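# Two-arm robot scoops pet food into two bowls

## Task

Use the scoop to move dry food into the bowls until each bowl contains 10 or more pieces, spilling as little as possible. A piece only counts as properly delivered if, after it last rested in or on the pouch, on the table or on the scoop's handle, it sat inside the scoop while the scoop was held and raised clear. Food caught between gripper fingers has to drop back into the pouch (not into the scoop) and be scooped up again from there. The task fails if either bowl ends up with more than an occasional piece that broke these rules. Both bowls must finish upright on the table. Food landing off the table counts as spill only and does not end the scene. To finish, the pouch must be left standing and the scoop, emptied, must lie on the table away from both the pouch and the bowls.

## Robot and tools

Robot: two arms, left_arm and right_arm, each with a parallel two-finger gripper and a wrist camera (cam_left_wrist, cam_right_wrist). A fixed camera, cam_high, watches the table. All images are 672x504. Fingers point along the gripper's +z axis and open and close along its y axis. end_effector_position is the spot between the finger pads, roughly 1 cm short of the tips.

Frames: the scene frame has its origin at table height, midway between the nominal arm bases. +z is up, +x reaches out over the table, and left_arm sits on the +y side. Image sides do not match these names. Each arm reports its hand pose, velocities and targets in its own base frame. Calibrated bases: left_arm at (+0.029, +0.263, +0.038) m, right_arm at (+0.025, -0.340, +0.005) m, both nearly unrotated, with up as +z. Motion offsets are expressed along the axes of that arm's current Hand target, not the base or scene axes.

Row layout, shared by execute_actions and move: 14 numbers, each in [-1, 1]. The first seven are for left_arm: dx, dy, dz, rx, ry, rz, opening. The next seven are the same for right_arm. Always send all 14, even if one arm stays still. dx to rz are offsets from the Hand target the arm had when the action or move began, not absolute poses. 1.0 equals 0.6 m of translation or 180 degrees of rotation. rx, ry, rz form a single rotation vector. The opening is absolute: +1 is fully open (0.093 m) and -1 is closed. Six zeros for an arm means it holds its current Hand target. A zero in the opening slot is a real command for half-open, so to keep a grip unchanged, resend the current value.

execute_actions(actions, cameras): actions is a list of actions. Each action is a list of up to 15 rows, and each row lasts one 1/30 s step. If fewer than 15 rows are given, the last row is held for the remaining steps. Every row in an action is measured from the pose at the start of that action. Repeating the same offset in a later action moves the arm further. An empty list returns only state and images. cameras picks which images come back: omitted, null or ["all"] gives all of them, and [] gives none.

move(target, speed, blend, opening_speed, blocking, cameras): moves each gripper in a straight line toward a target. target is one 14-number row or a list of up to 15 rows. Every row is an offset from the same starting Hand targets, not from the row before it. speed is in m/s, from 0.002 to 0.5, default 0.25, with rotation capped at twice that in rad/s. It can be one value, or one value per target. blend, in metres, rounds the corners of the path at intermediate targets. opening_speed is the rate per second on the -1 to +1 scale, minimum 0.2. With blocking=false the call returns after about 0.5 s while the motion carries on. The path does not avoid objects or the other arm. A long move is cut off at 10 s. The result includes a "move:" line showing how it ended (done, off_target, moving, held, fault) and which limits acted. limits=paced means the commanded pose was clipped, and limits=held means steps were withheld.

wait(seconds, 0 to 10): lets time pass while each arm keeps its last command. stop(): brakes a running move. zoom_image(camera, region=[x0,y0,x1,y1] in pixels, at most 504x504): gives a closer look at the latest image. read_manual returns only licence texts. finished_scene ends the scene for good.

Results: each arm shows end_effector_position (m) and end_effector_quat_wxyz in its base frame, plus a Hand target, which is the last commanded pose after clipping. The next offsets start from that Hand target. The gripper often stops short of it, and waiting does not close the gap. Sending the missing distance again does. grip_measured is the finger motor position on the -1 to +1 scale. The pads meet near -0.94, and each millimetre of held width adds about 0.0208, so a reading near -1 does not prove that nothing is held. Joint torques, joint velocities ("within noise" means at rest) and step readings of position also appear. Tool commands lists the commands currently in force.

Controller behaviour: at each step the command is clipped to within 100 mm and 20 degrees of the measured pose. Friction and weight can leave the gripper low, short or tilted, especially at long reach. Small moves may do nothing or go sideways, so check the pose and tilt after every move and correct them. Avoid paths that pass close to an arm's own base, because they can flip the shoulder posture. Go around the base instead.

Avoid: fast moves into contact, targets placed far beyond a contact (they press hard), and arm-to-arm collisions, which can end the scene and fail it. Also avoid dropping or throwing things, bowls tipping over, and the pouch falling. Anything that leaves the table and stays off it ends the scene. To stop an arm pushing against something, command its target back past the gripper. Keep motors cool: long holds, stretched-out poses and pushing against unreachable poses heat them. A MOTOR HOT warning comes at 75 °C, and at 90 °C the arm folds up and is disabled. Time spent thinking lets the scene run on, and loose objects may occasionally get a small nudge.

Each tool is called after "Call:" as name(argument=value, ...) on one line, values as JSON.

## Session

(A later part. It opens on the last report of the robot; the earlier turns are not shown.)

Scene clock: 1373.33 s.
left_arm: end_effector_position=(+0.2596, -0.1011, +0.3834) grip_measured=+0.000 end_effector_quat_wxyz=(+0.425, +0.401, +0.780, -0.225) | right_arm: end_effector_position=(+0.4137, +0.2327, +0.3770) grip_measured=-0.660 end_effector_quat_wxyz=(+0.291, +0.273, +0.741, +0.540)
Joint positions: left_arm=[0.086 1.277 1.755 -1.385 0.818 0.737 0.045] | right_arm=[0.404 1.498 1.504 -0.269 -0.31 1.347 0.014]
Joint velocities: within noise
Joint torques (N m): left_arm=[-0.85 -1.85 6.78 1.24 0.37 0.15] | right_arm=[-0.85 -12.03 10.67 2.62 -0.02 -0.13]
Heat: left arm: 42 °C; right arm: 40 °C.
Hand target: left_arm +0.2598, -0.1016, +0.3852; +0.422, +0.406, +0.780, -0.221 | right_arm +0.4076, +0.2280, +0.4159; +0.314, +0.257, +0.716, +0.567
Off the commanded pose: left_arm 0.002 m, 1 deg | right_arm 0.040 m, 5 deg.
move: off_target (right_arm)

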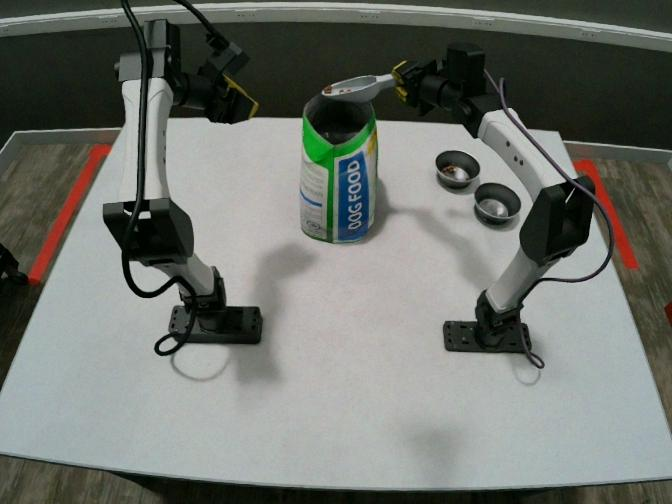

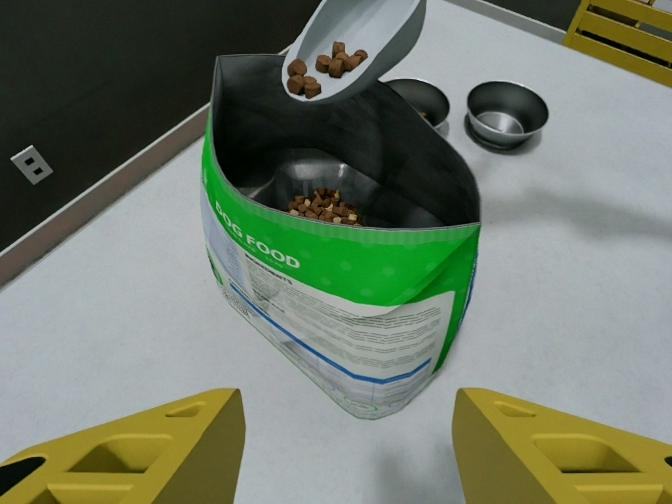

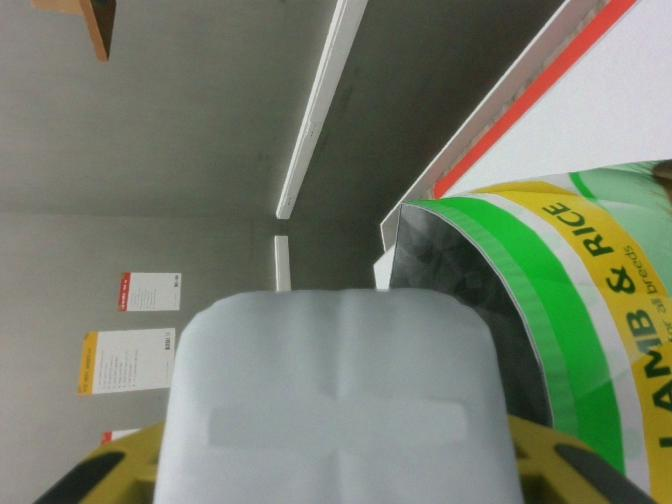

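Call:
move(target=[[0,0,0,0,0,0,0,-0.145,-0.045,-0.1301,-0.0314,0,0.0314,-0.933676],[0,0,0,0,0,0,0,-0.3954,-0.5261,-0.5634,-0.0142,-0.1483,0.0475,-0.933676]], speed=0.16, blend=[0.04,0])

Call:
zoom_image(camera="cam_high", region=[400, 80, 600, 280])

Scene clock: 1400.47 s.
left_arm: end_effector_position=(+0.2596, -0.1011, +0.3834) grip_measured=+0.000 end_effector_quat_wxyz=(+0.425, +0.401, +0.780, -0.225) | right_arm: end_effector_position=(+0.3114, -0.2324, +0.2005) grip_measured=-0.660 end_effector_quat_wxyz=(+0.433, +0.430, +0.591, +0.527)
Joint positions: left_arm=[0.086 1.277 1.755 -1.385 0.818 0.737 0.045] | right_arm=[-1.074 1.627 0.774 0.577 -1.319 1.244 0.014]
Joint velocities: within noise
Joint torques (N m): left_arm=[-0.85 -1.87 6.76 1.24 0.38 0.15] | right_arm=[-0.54 -6.93 6.83 2.02 -0.18 -0.15]
Heat: left arm: 42 °C; right arm: 43 °C.
Hand target: left_arm +0.2598, -0.1016, +0.3852; +0.422, +0.406, +0.780, -0.221 | right_arm +0.3118, -0.2348, +0.1998; +0.434, +0.426, +0.591, +0.530
Off the commanded pose: left_arm 0.002 m, 1 deg | right_arm 0.003 m, 0 deg.
move: done

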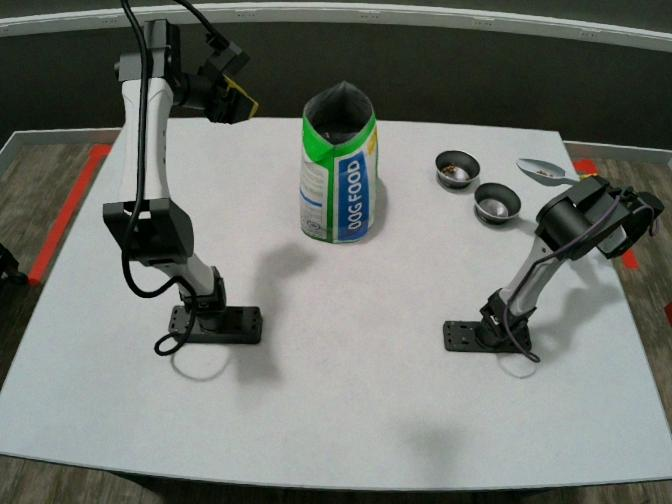

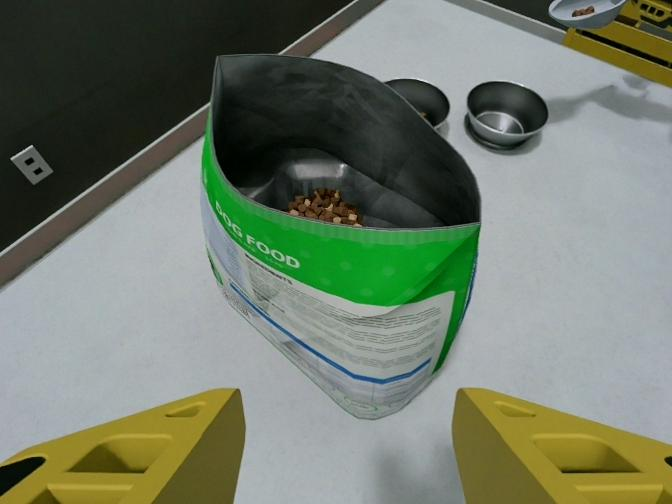

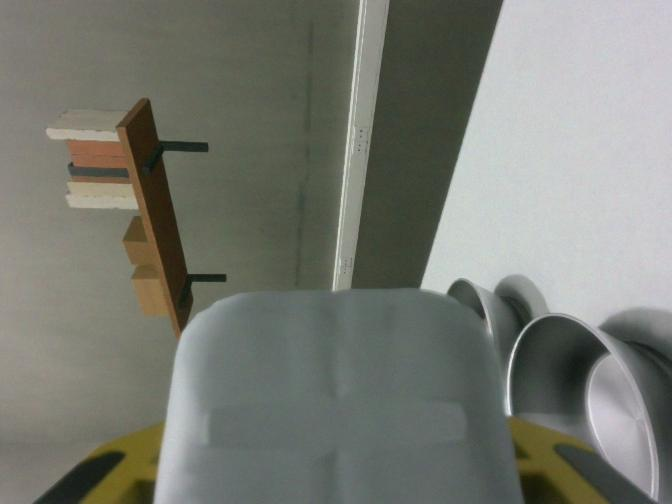

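Scaled by 2.520 from the camera's 672x504 image, which has a finer 960x720 frame.

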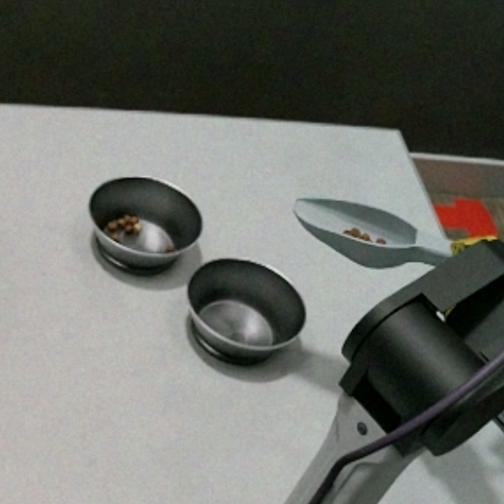

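Call:
move(target=[[0,0,0,0,0,0,0,0.0857,-0.0153,0.0722,0.1768,0,-0.1768,-0.933676],[0,0,0,0,0,0,0,0.1643,0.0363,0.1515,0.2946,0,-0.2946,-0.933676]], speed=0.2, blend=[0.01,0])

Call:
zoom_image(camera="cam_high", region=[400, 80, 600, 280])

Scene clock: 1416.87 s.
left_arm: end_effector_position=(+0.2596, -0.1011, +0.3834) grip_measured=+0.000 end_effector_quat_wxyz=(+0.425, +0.401, +0.780, -0.225) | right_arm: end_effector_position=(+0.3685, -0.1140, +0.2000) grip_measured=-0.661 end_effector_quat_wxyz=(+0.381, +0.276, +0.882, -0.017)
Joint positions: left_arm=[0.086 1.277 1.755 -1.385 0.818 0.737 0.045] | right_arm=[-0.279 1.353 1.116 -0.554 0.047 0.307 0.013]
Joint velocities: within noise
Joint torques (N m): left_arm=[-0.87 -1.87 6.76 1.24 0.38 0.15] | right_arm=[0.31 -5.57 10.41 1.92 0.19 -0.25]
Heat: left arm: 42 °C; right arm: 42 °C.
Hand target: left_arm +0.2598, -0.1016, +0.3852; +0.422, +0.406, +0.780, -0.221 | right_arm +0.3748, -0.1149, +0.2097; +0.389, +0.271, +0.880, -0.021
Off the commanded pose: left_arm 0.002 m, 1 deg | right_arm 0.012 m, 1 deg.
move: off_target (right_arm)

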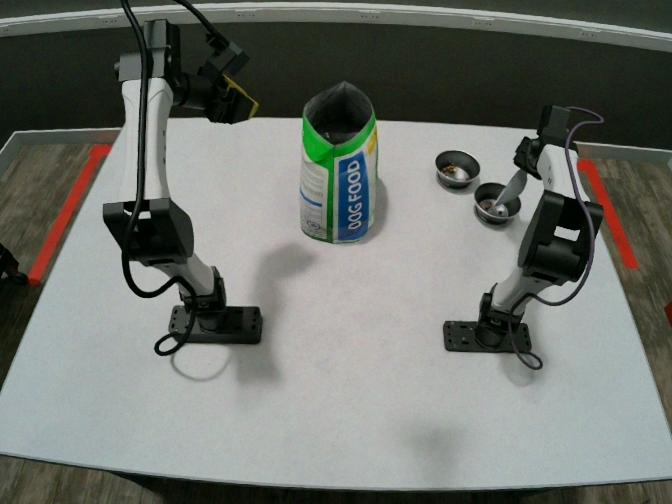

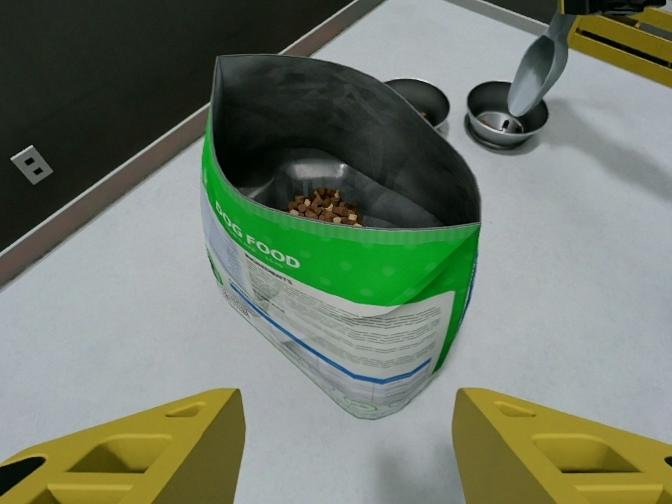

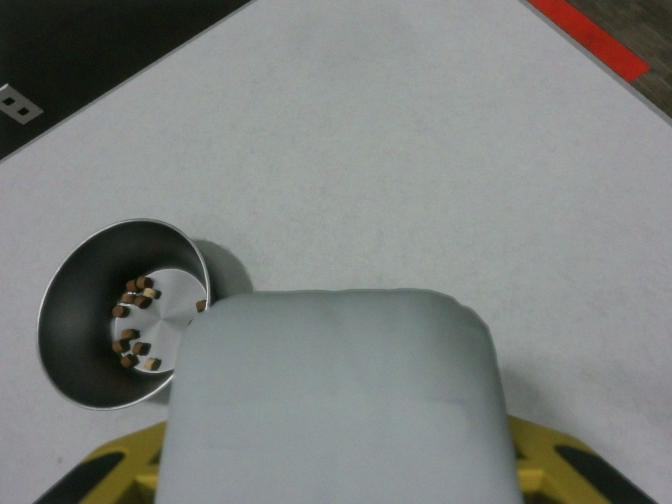

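Scaled by 2.520 from the camera's 672x504 image, which has a finer 960x720 frame.

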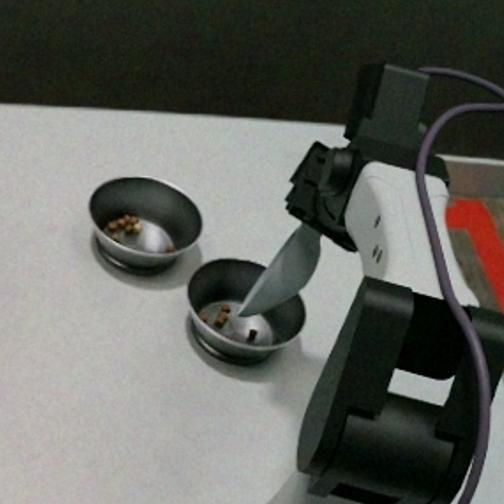

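Great view of bowl A.

Call:
zoom_image(camera="cam_right_wrist", region=[30, 200, 230, 420])

Call:
zoom_image(camera="cam_high", region=[460, 170, 540, 240])

Scaled by 2.291 from the camera's 672x504 image, which has a finer 960x720 frame.

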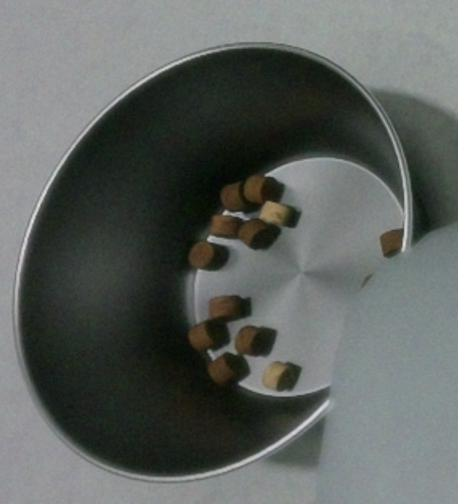

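Scaled by 6.300 from the camera's 672x504 image, which has a finer 960x720 frame.

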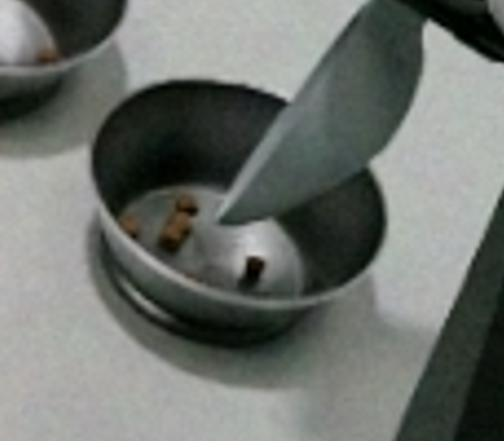

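Call:
move(target=[[0,0,0,0,0,0,0,-0.197,0.2612,-0.2405,-0.1768,0,0.1768,-0.933676],[0,0,0,0,0,0,0,-0.0605,0.4893,-0.3447,-0.2824,0.0888,0.103,-0.933676],[0,0,0,0,0,0,0,0.0304,0.6097,-0.3338,-0.2305,0.0703,0.0394,-0.933676],[0,0,0,0,0,0,0,0.1597,0.6752,-0.2387,-0.1229,0.0325,-0.0843,-0.933676]], speed=[0.25,0.25,0.18,0.18], blend=[0.03,0.02,0.015,0])

Call:
zoom_image(camera="cam_high", region=[420, 130, 540, 250])

Scene clock: 1449.20 s.
left_arm: end_effector_position=(+0.2596, -0.1011, +0.3834) grip_measured=+0.000 end_effector_quat_wxyz=(+0.425, +0.401, +0.780, -0.225) | right_arm: end_effector_position=(+0.4220, +0.3058, +0.3156) grip_measured=-0.661 end_effector_quat_wxyz=(+0.380, +0.078, +0.914, +0.116)
Joint positions: left_arm=[0.086 1.277 1.755 -1.385 0.818 0.737 0.045] | right_arm=[0.748 2.11 2.483 -1.202 0.383 0.768 0.013]
Joint velocities: within noise
Joint torques (N m): left_arm=[-0.84 -1.84 6.75 1.24 0.38 0.15] | right_arm=[0.24 -10.91 8.73 1.79 0.39 -0.25]
Heat: left arm: 42 °C; right arm: 45 °C.
Hand target: left_arm +0.2598, -0.1016, +0.3852; +0.422, +0.406, +0.780, -0.221 | right_arm +0.4252, +0.3100, +0.3133; +0.382, +0.074, +0.914, +0.111
Off the commanded pose: left_arm 0.002 m, 1 deg | right_arm 0.006 m, 1 deg.
move: done

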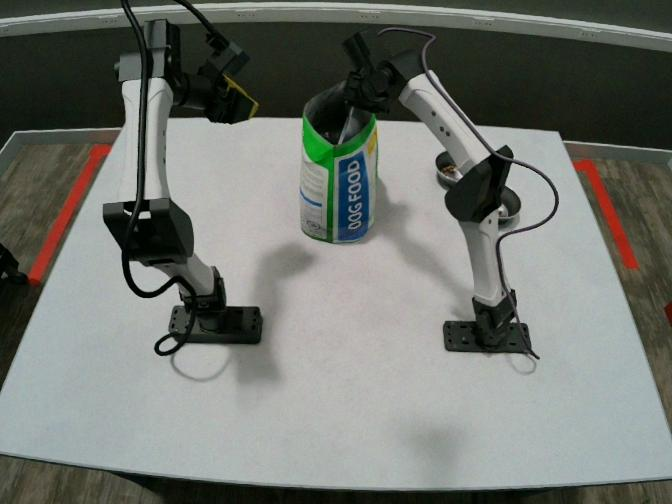

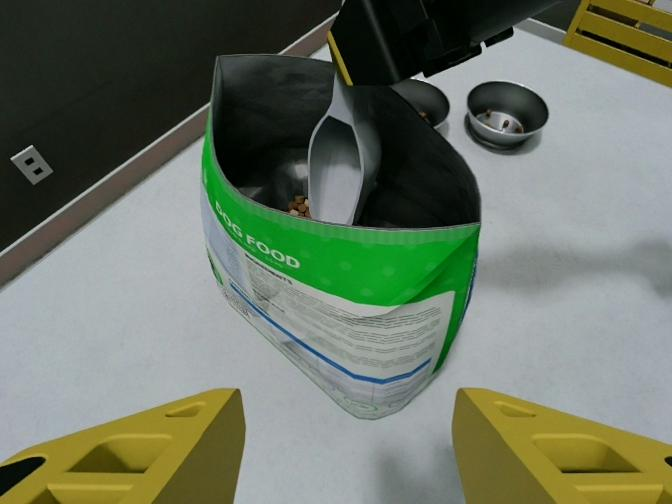

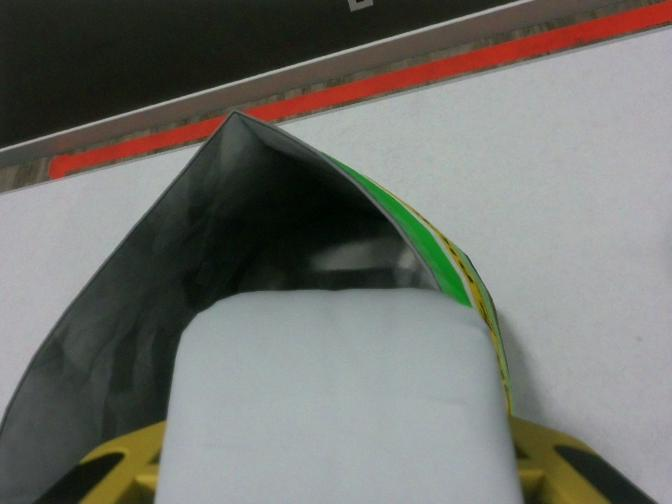

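Scaled by 4.200 from the camera's 672x504 image, which has a finer 960x720 frame.

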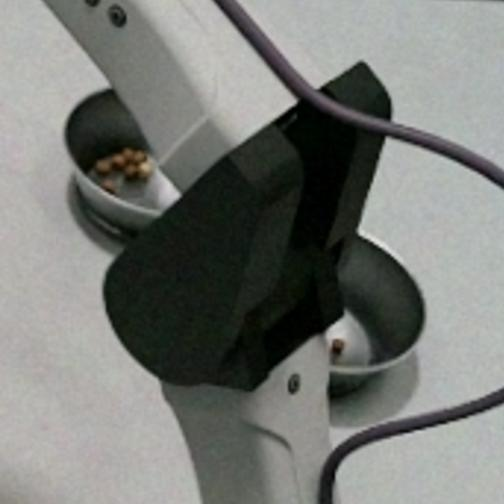

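Call:
move(target=[[0,0,0,0,0,0,0,0.1277,-0.0653,0.1475,0,0,0,-0.933676],[0,0,0,0,0,0,0,0.1432,-0.1067,0.1703,-0.0982,0,0.0982,-0.933676],[0,0,0,0,0,0,0,0.1468,-0.0907,0.1725,-0.1571,0,0.1571,-0.933676],[0,0,0,0,0,0,0,-0.0485,-0.0775,-0.0417,-0.1689,0,0.1689,-0.933676],[0,0,0,0,0,0,0,-0.1235,-0.0902,-0.1547,-0.2553,0,0.2553,-0.933676]], speed=[0.14,0.14,0.14,0.12,0.11], blend=[0.005,0.005,0.01,0.03,0])

Call:
zoom_image(camera="cam_left_wrist", region=[250, 0, 550, 220])

Scene clock: 1473.33 s.
left_arm: end_effector_position=(+0.2596, -0.1011, +0.3834) grip_measured=+0.000 end_effector_quat_wxyz=(+0.425, +0.401, +0.780, -0.225) | right_arm: end_effector_position=(+0.4150, +0.2332, +0.3984) grip_measured=-0.660 end_effector_quat_wxyz=(+0.299, +0.272, +0.714, +0.572)
Joint positions: left_arm=[0.086 1.277 1.755 -1.385 0.818 0.737 0.045] | right_arm=[0.4 1.49 1.502 -0.19 -0.321 1.396 0.014]
Joint velocities: within noise
Joint torques (N m): left_arm=[-0.84 -1.85 6.75 1.23 0.38 0.16] | right_arm=[-0.87 -11.97 5.97 2.63 -0.02 -0.14]
Heat: left arm: 42 °C; right arm: 41 °C.
Hand target: left_arm +0.2598, -0.1017, +0.3852; +0.422, +0.406, +0.780, -0.221 | right_arm +0.4076, +0.2278, +0.4134; +0.309, +0.265, +0.701, +0.586
Off the commanded pose: left_arm 0.002 m, 1 deg | right_arm 0.017 m, 3 deg.
move: off_target (right_arm)

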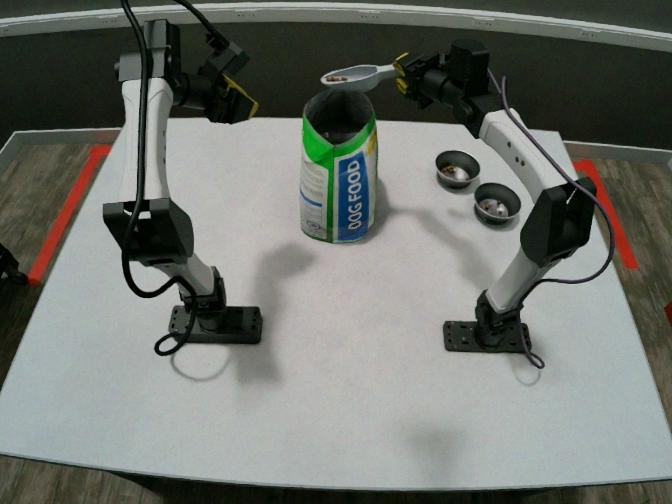

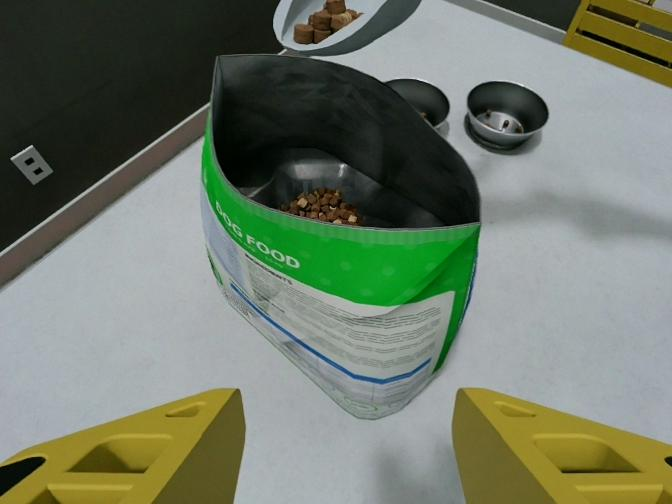

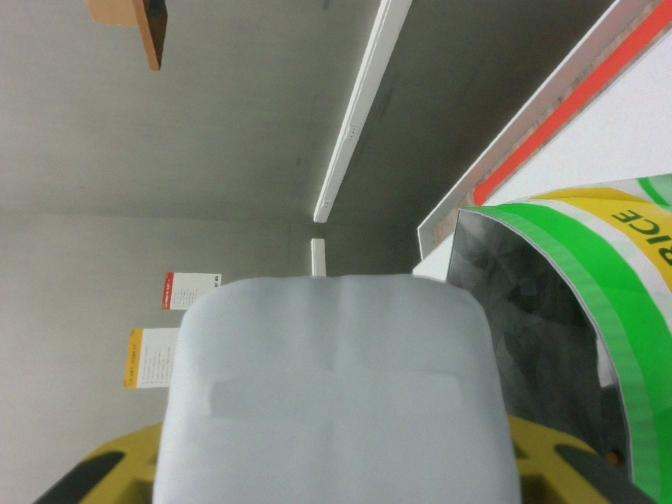

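Scaled by 1.680 from the camera's 672x504 image, which has a finer 960x720 frame.

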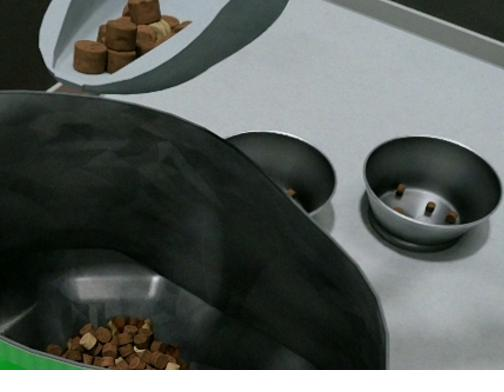

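Call:
move(target=[[0,0,0,0,0,0,0,-0.1465,-0.0347,-0.1316,-0.0275,0,0.0275,-0.933676],[0,0,0,0,0,0,0,-0.4023,-0.4827,-0.5716,-0.0054,-0.1488,0.0331,-0.933676],[0,0,0,0,0,0,0,-0.3696,-0.4923,-0.4789,0.2083,-0.1325,-0.1001,-0.933676],[0,0,0,0,0,0,0,-0.3404,-0.4333,-0.375,0.3494,-0.1128,-0.1898,-0.933676]], speed=[0.17,0.17,0.18,0.2], blend=[0.04,0.01,0.01,0])

Call:
zoom_image(camera="cam_high", region=[400, 80, 600, 280])

Scene clock: 1509.33 s.
left_arm: end_effector_position=(+0.2596, -0.1011, +0.3834) grip_measured=+0.000 end_effector_quat_wxyz=(+0.425, +0.401, +0.780, -0.225) | right_arm: end_effector_position=(+0.3684, -0.1140, +0.2001) grip_measured=-0.661 end_effector_quat_wxyz=(+0.381, +0.276, +0.882, -0.017)
Joint positions: left_arm=[0.086 1.277 1.755 -1.385 0.818 0.737 0.045] | right_arm=[-0.279 1.353 1.117 -0.554 0.048 0.308 0.013]
Joint velocities: within noise
Joint torques (N m): left_arm=[-0.85 -1.85 6.74 1.23 0.38 0.16] | right_arm=[0.32 -5.59 10.4 1.95 0.21 -0.25]
Heat: left arm: 42 °C; right arm: 40 °C.
Hand target: left_arm +0.2598, -0.1017, +0.3852; +0.422, +0.406, +0.780, -0.221 | right_arm +0.3748, -0.1149, +0.2098; +0.389, +0.271, +0.880, -0.021
Off the commanded pose: left_arm 0.002 m, 1 deg | right_arm 0.012 m, 1 deg.
move: off_target (right_arm)

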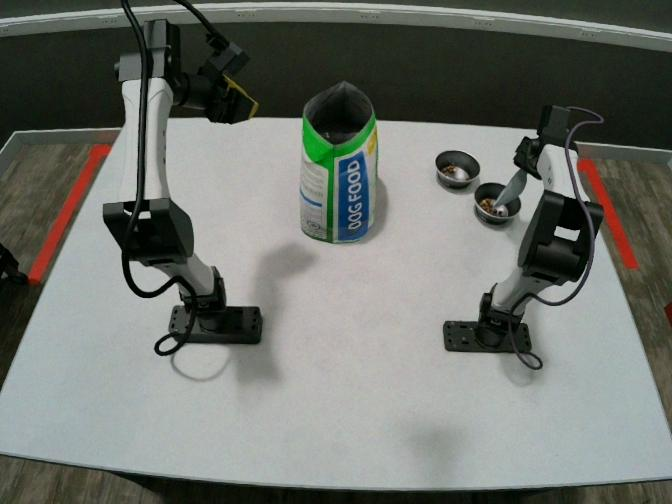

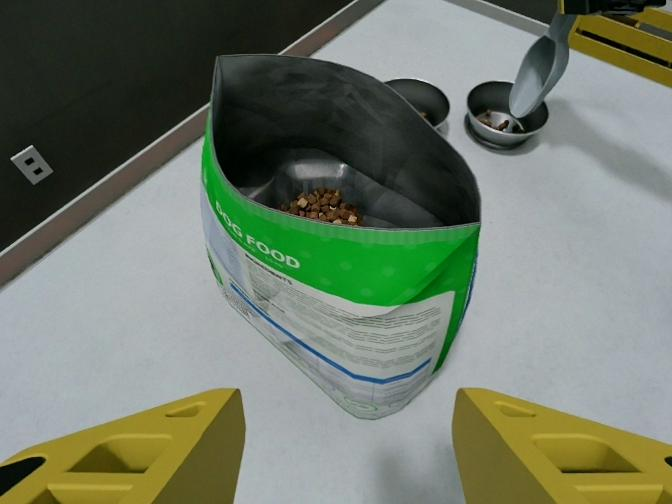

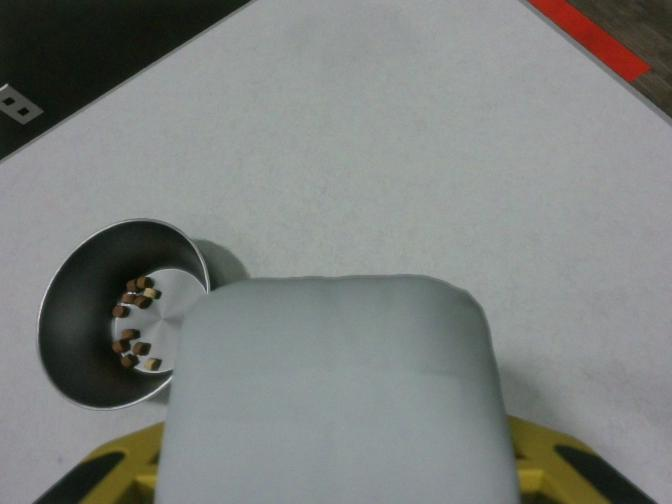

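Scaled by 2.520 from the camera's 672x504 image, which has a finer 960x720 frame.

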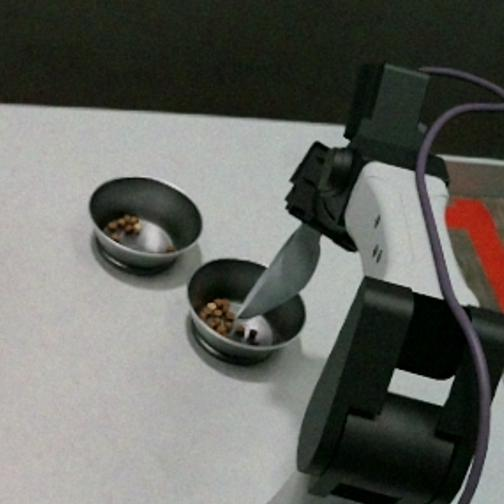

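Call:
move(target=[[0,0,0,0,0,0,0,-0.07,0.2779,-0.1485,-0.0815,-0.0238,0.1536,-0.933676],[0,0,0,0,0,0,0,0.3043,0.2852,-0.1379,-0.1133,-0.1547,0.3606,-0.933676]], speed=[0.2,0.25], blend=[0.03,0])

Call:
zoom_image(camera="cam_high", region=[420, 130, 540, 250])

Call:
zoom_image(camera="cam_high", region=[330, 130, 530, 330])

Scene clock: 1553.57 s.
left_arm: end_effector_position=(+0.2596, -0.1011, +0.3834) grip_measured=+0.000 end_effector_quat_wxyz=(+0.425, +0.401, +0.780, -0.225) | right_arm: end_effector_position=(+0.3035, +0.1351, +0.1732) grip_measured=-0.660 end_effector_quat_wxyz=(+0.567, +0.603, +0.486, +0.281)
Joint positions: left_arm=[0.086 1.277 1.755 -1.385 0.818 0.737 0.045] | right_arm=[0.926 1.412 0.693 -0.047 1.279 2.098 0.014]
Joint velocities: within noise
Joint torques (N m): left_arm=[-0.87 -1.85 6.76 1.23 0.38 0.16] | right_arm=[0.14 -4.81 5.64 1.63 0.67 -0.14]
Heat: left arm: 42 °C; right arm: 46 °C.
Hand target: left_arm +0.2598, -0.1017, +0.3852; +0.422, +0.406, +0.780, -0.221 | right_arm +0.3028, +0.1355, +0.1702; +0.567, +0.613, +0.477, +0.274
Off the commanded pose: left_arm 0.002 m, 1 deg | right_arm 0.003 m, 2 deg.
joint sent to its limit (right arm) — joint 6 (wrist roll), upper limit. The joint targets still meet the commanded pose.
move: done

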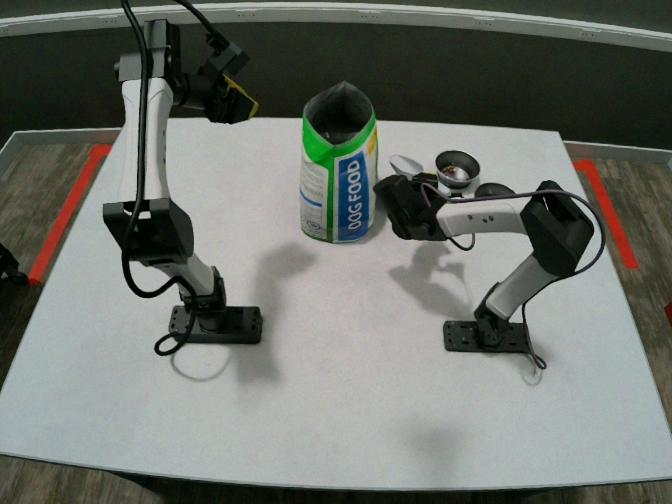

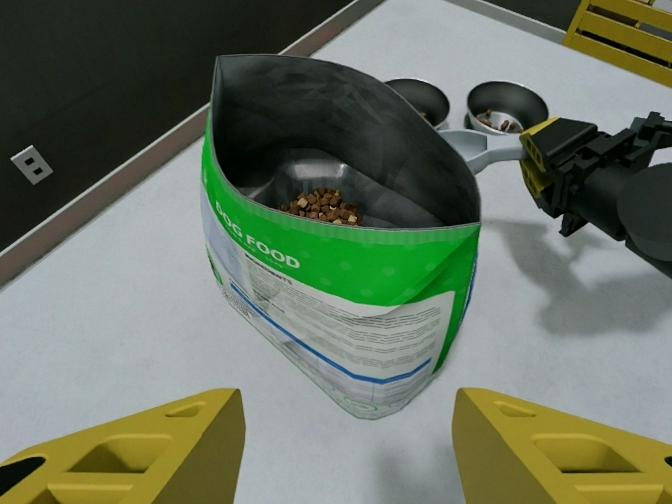

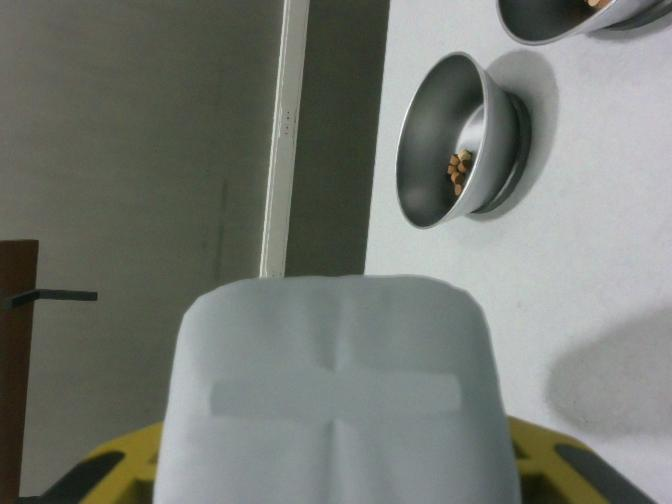

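Scaled by 4.200 from the camera's 672x504 image, which has a finer 960x720 frame.

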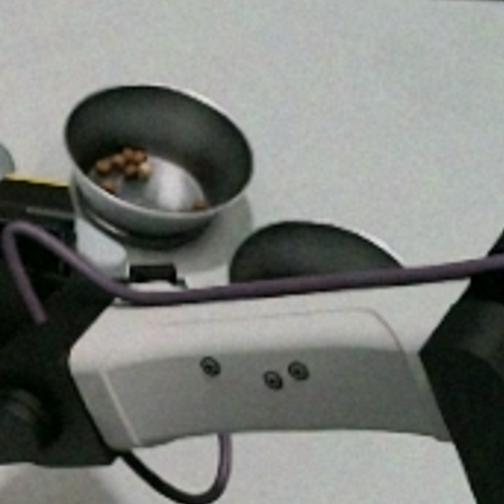

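Scaled by 2.520 from the camera's 672x504 image, which has a finer 960x720 frame.

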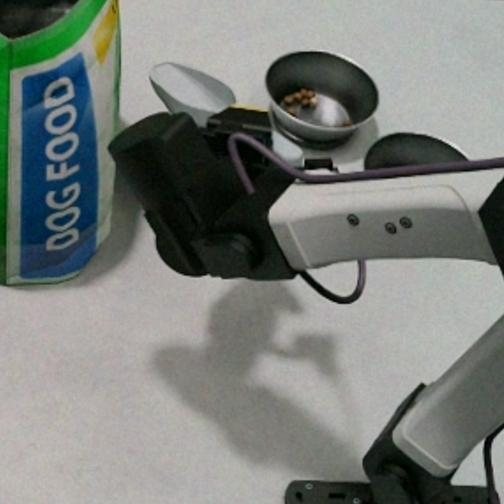

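Call:
move(target=[0,0,0,0,0,0,0,0.0155,-0.1778,0.0488,-0.0092,0.0425,-0.0092,-0.933676], speed=0.12)

Call:
zoom_image(camera="cam_left_wrist", region=[420, 60, 672, 260])

Scene clock: 1564.30 s.
left_arm: end_effector_position=(+0.2596, -0.1011, +0.3834) grip_measured=+0.000 end_effector_quat_wxyz=(+0.425, +0.401, +0.780, -0.225) | right_arm: end_effector_position=(+0.3034, +0.1246, +0.0650) grip_measured=-0.660 end_effector_quat_wxyz=(+0.545, +0.579, +0.515, +0.319)
Joint positions: left_arm=[0.086 1.277 1.755 -1.385 0.818 0.737 0.045] | right_arm=[0.875 1.784 0.33 0.947 1.14 1.842 0.014]
Joint velocities: within noise
Joint torques (N m): left_arm=[-0.84 -1.87 6.75 1.23 0.38 0.15] | right_arm=[-0.95 -5.31 2.41 1.94 0.35 -0.31]
Heat: left arm: 42 °C; right arm: 43 °C.
Hand target: left_arm +0.2598, -0.1017, +0.3852; +0.422, +0.406, +0.780, -0.221 | right_arm +0.3028, +0.1207, +0.0601; +0.547, +0.578, +0.519, +0.313
Off the commanded pose: left_arm 0.002 m, 1 deg | right_arm 0.006 m, 1 deg.
move: done

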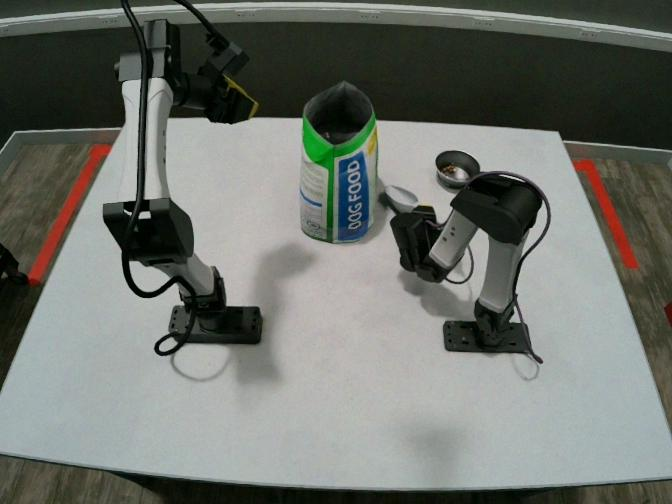

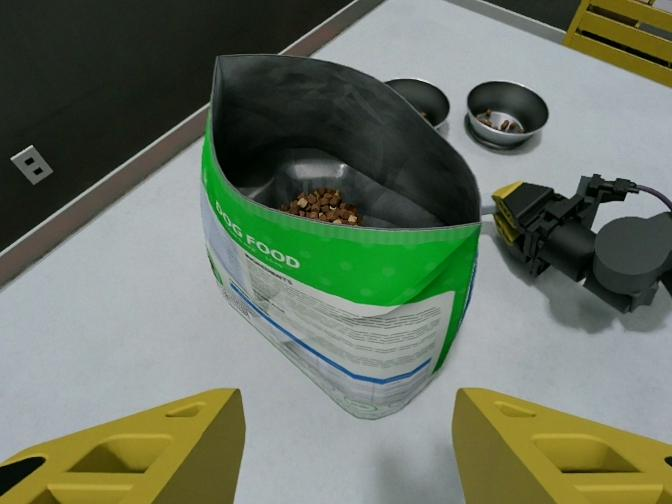

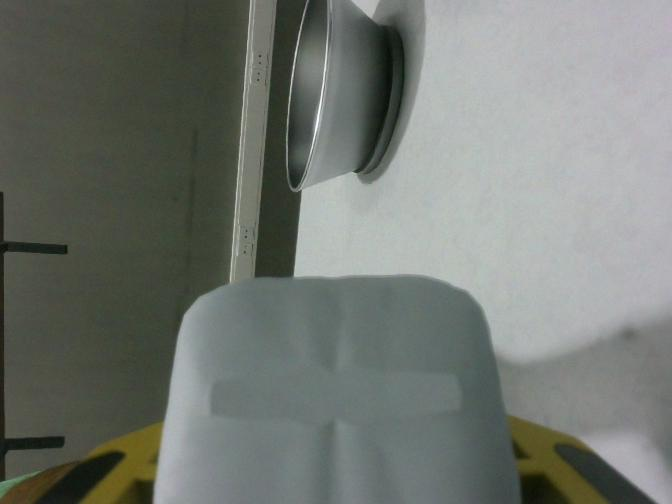

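Scaled by 2.000 from the camera's 672x504 image, which has a finer 960x720 frame.

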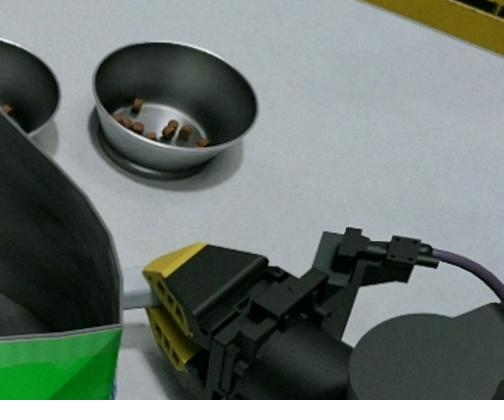

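Call:
move(target=[[0,0,0,0,0,0,0,-0.0368,-0.01,0.0257,0,0,0,-0.933676],[0,0,0,0,0,0,0,-0.0368,-0.0547,0.0257,0,0,0,-0.933676]], speed=[0.08,0.04])

Call:
zoom_image(camera="cam_high", region=[330, 130, 530, 330])

Scene clock: 1572.40 s.
left_arm: end_effector_position=(+0.2596, -0.1011, +0.3834) grip_measured=+0.000 end_effector_quat_wxyz=(+0.425, +0.401, +0.780, -0.225) | right_arm: end_effector_position=(+0.3069, +0.0928, +0.0406) grip_measured=-0.660 end_effector_quat_wxyz=(+0.546, +0.588, +0.496, +0.333)
Joint positions: left_arm=[0.086 1.277 1.755 -1.385 0.818 0.737 0.045] | right_arm=[0.77 2.021 0.23 1.408 1.061 1.755 0.014]
Joint velocities: within noise
Joint torques (N m): left_arm=[-0.85 -1.85 6.75 1.24 0.38 0.15] | right_arm=[-0.05 -5.07 0.44 1.76 0.21 -0.39]
Heat: left arm: 42 °C; right arm: 41 °C.
Hand target: left_arm +0.2598, -0.1017, +0.3852; +0.422, +0.406, +0.780, -0.221 | right_arm +0.3028, +0.0907, +0.0302; +0.547, +0.578, +0.519, +0.313
Off the commanded pose: left_arm 0.002 m, 1 deg | right_arm 0.011 m, 4 deg.
move: off_target (right_arm)

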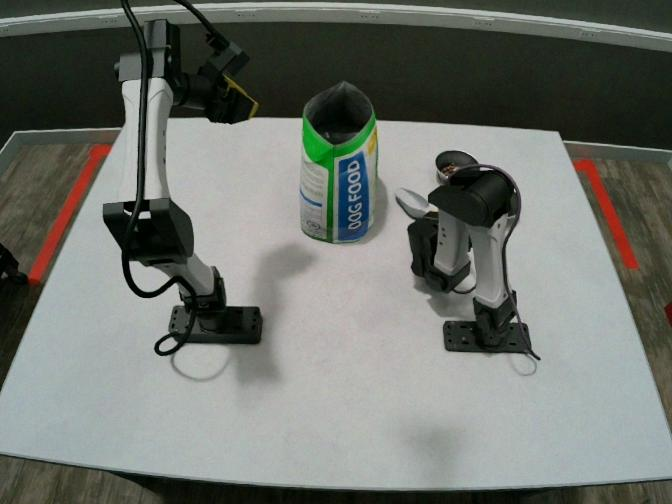

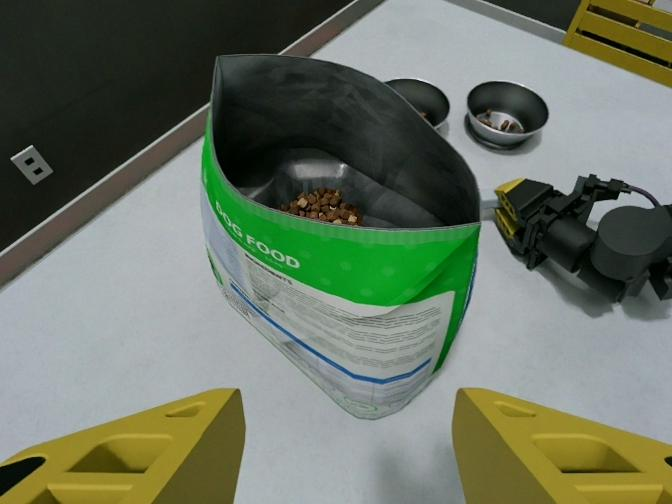

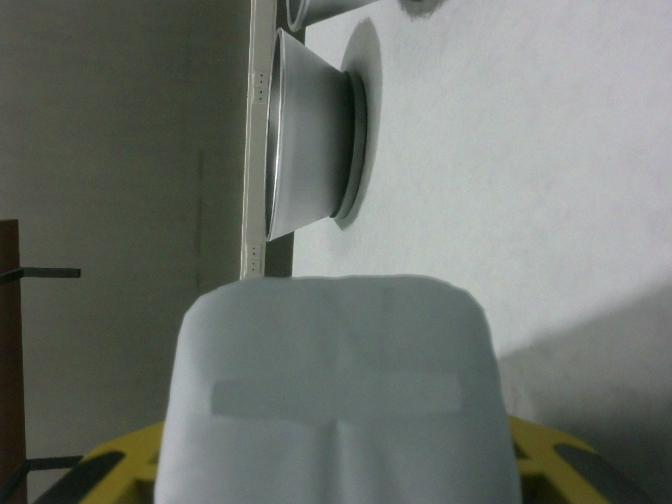

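Scaled by 2.520 from the camera's 672x504 image, which has a finer 960x720 frame.

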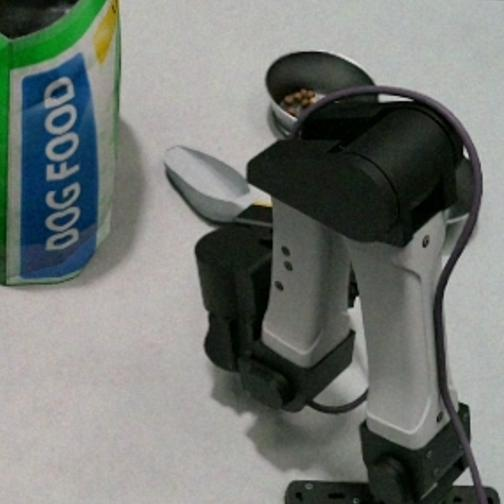

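Call:
move(target=[0,0,0,0,0,0,0,-0.0028,0.0128,-0.0028,0,0,0,-0.933676], speed=0.04, cameras=[])

Call:
move(target=[0,0,0,0,0,0,0,0,0,0,0,0,0,-0.5], opening_speed=0.3)

Call:
zoom_image(camera="cam_high", region=[330, 130, 530, 330])

Scene clock: 1583.67 s.
left_arm: end_effector_position=(+0.2596, -0.1011, +0.3834) grip_measured=+0.000 end_effector_quat_wxyz=(+0.425, +0.401, +0.780, -0.225) | right_arm: end_effector_position=(+0.3069, +0.0928, +0.0412) grip_measured=-0.660 end_effector_quat_wxyz=(+0.547, +0.586, +0.499, +0.330)
Joint positions: left_arm=[0.086 1.277 1.755 -1.385 0.818 0.737 0.045] | right_arm=[0.77 2.013 0.23 1.397 1.061 1.748 0.014]
Joint velocities: within noise
Joint torques (N m): left_arm=[-0.85 -1.87 6.76 1.23 0.38 0.16] | right_arm=[-0.08 -9.81 0.05 1.4 0.21 -0.41]
Heat: left arm: 42 °C; right arm: 39 °C.
Hand target: left_arm +0.2598, -0.1017, +0.3852; +0.422, +0.406, +0.780, -0.221 | right_arm +0.3028, +0.0906, +0.0381; +0.547, +0.578, +0.519, +0.313
Off the commanded pose: left_arm 0.002 m, 1 deg | right_arm 0.005 m, 3 deg.
move: off_target (right_arm)
No camera images: "cameras" was empty.

Scene clock: 1585.33 s.
left_arm: end_effector_position=(+0.2596, -0.1011, +0.3834) grip_measured=+0.000 end_effector_quat_wxyz=(+0.425, +0.401, +0.780, -0.225) | right_arm: end_effector_position=(+0.3068, +0.0927, +0.0411) grip_measured=-0.499 end_effector_quat_wxyz=(+0.547, +0.585, +0.500, +0.329)
Joint positions: left_arm=[0.086 1.277 1.755 -1.385 0.818 0.737 0.045] | right_arm=[0.77 2.013 0.23 1.396 1.061 1.747 0.021]
Joint velocities: within noise
Joint torques (N m): left_arm=[-0.83 -1.87 6.75 1.23 0.38 0.15] | right_arm=[-0.08 -9.85 0.05 1.38 0.21 -0.39]
Heat: left arm: 42 °C; right arm: 38 °C.
Hand target: left_arm +0.2598, -0.1017, +0.3852; +0.422, +0.406, +0.780, -0.221 | right_arm +0.3028, +0.0906, +0.0381; +0.547, +0.578, +0.519, +0.313
Off the commanded pose: left_arm 0.002 m, 1 deg | right_arm 0.005 m, 3 deg.
move: off_target (right_arm)

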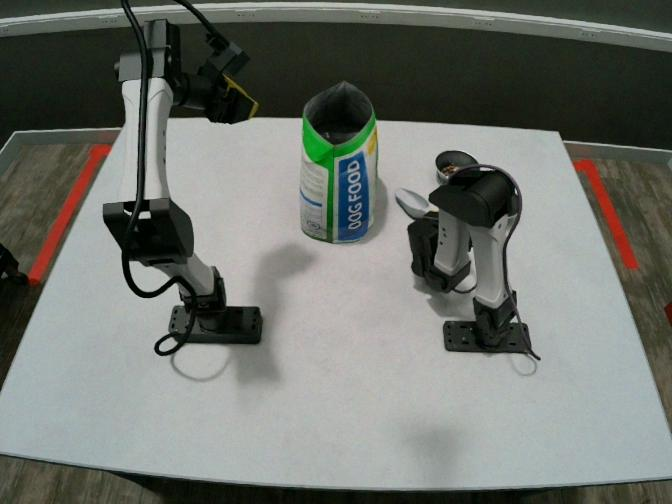

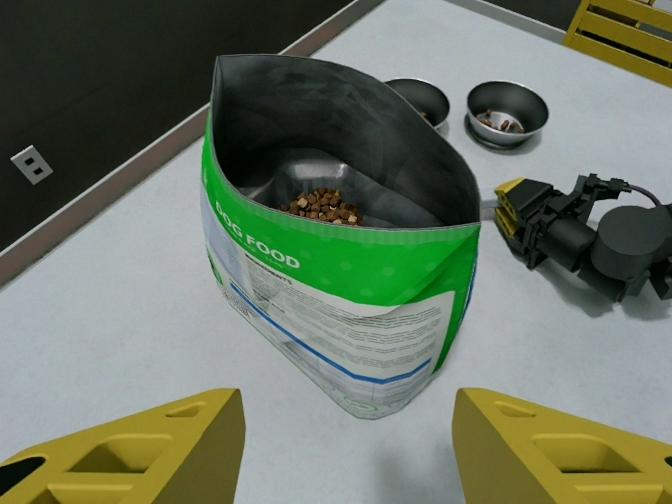

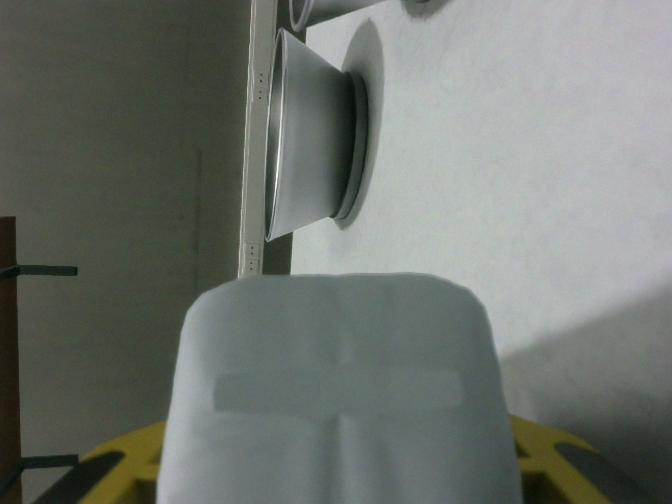

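Scaled by 2.520 from the camera's 672x504 image, which has a finer 960x720 frame.

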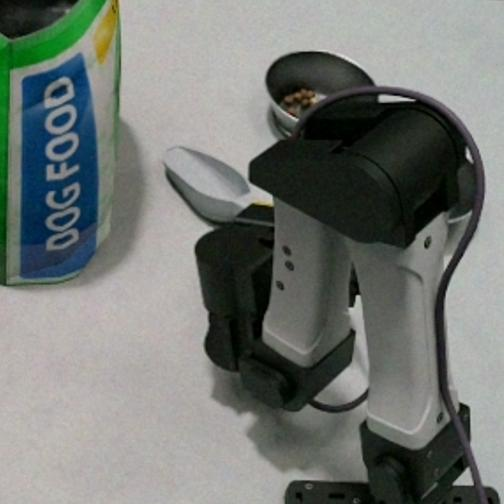

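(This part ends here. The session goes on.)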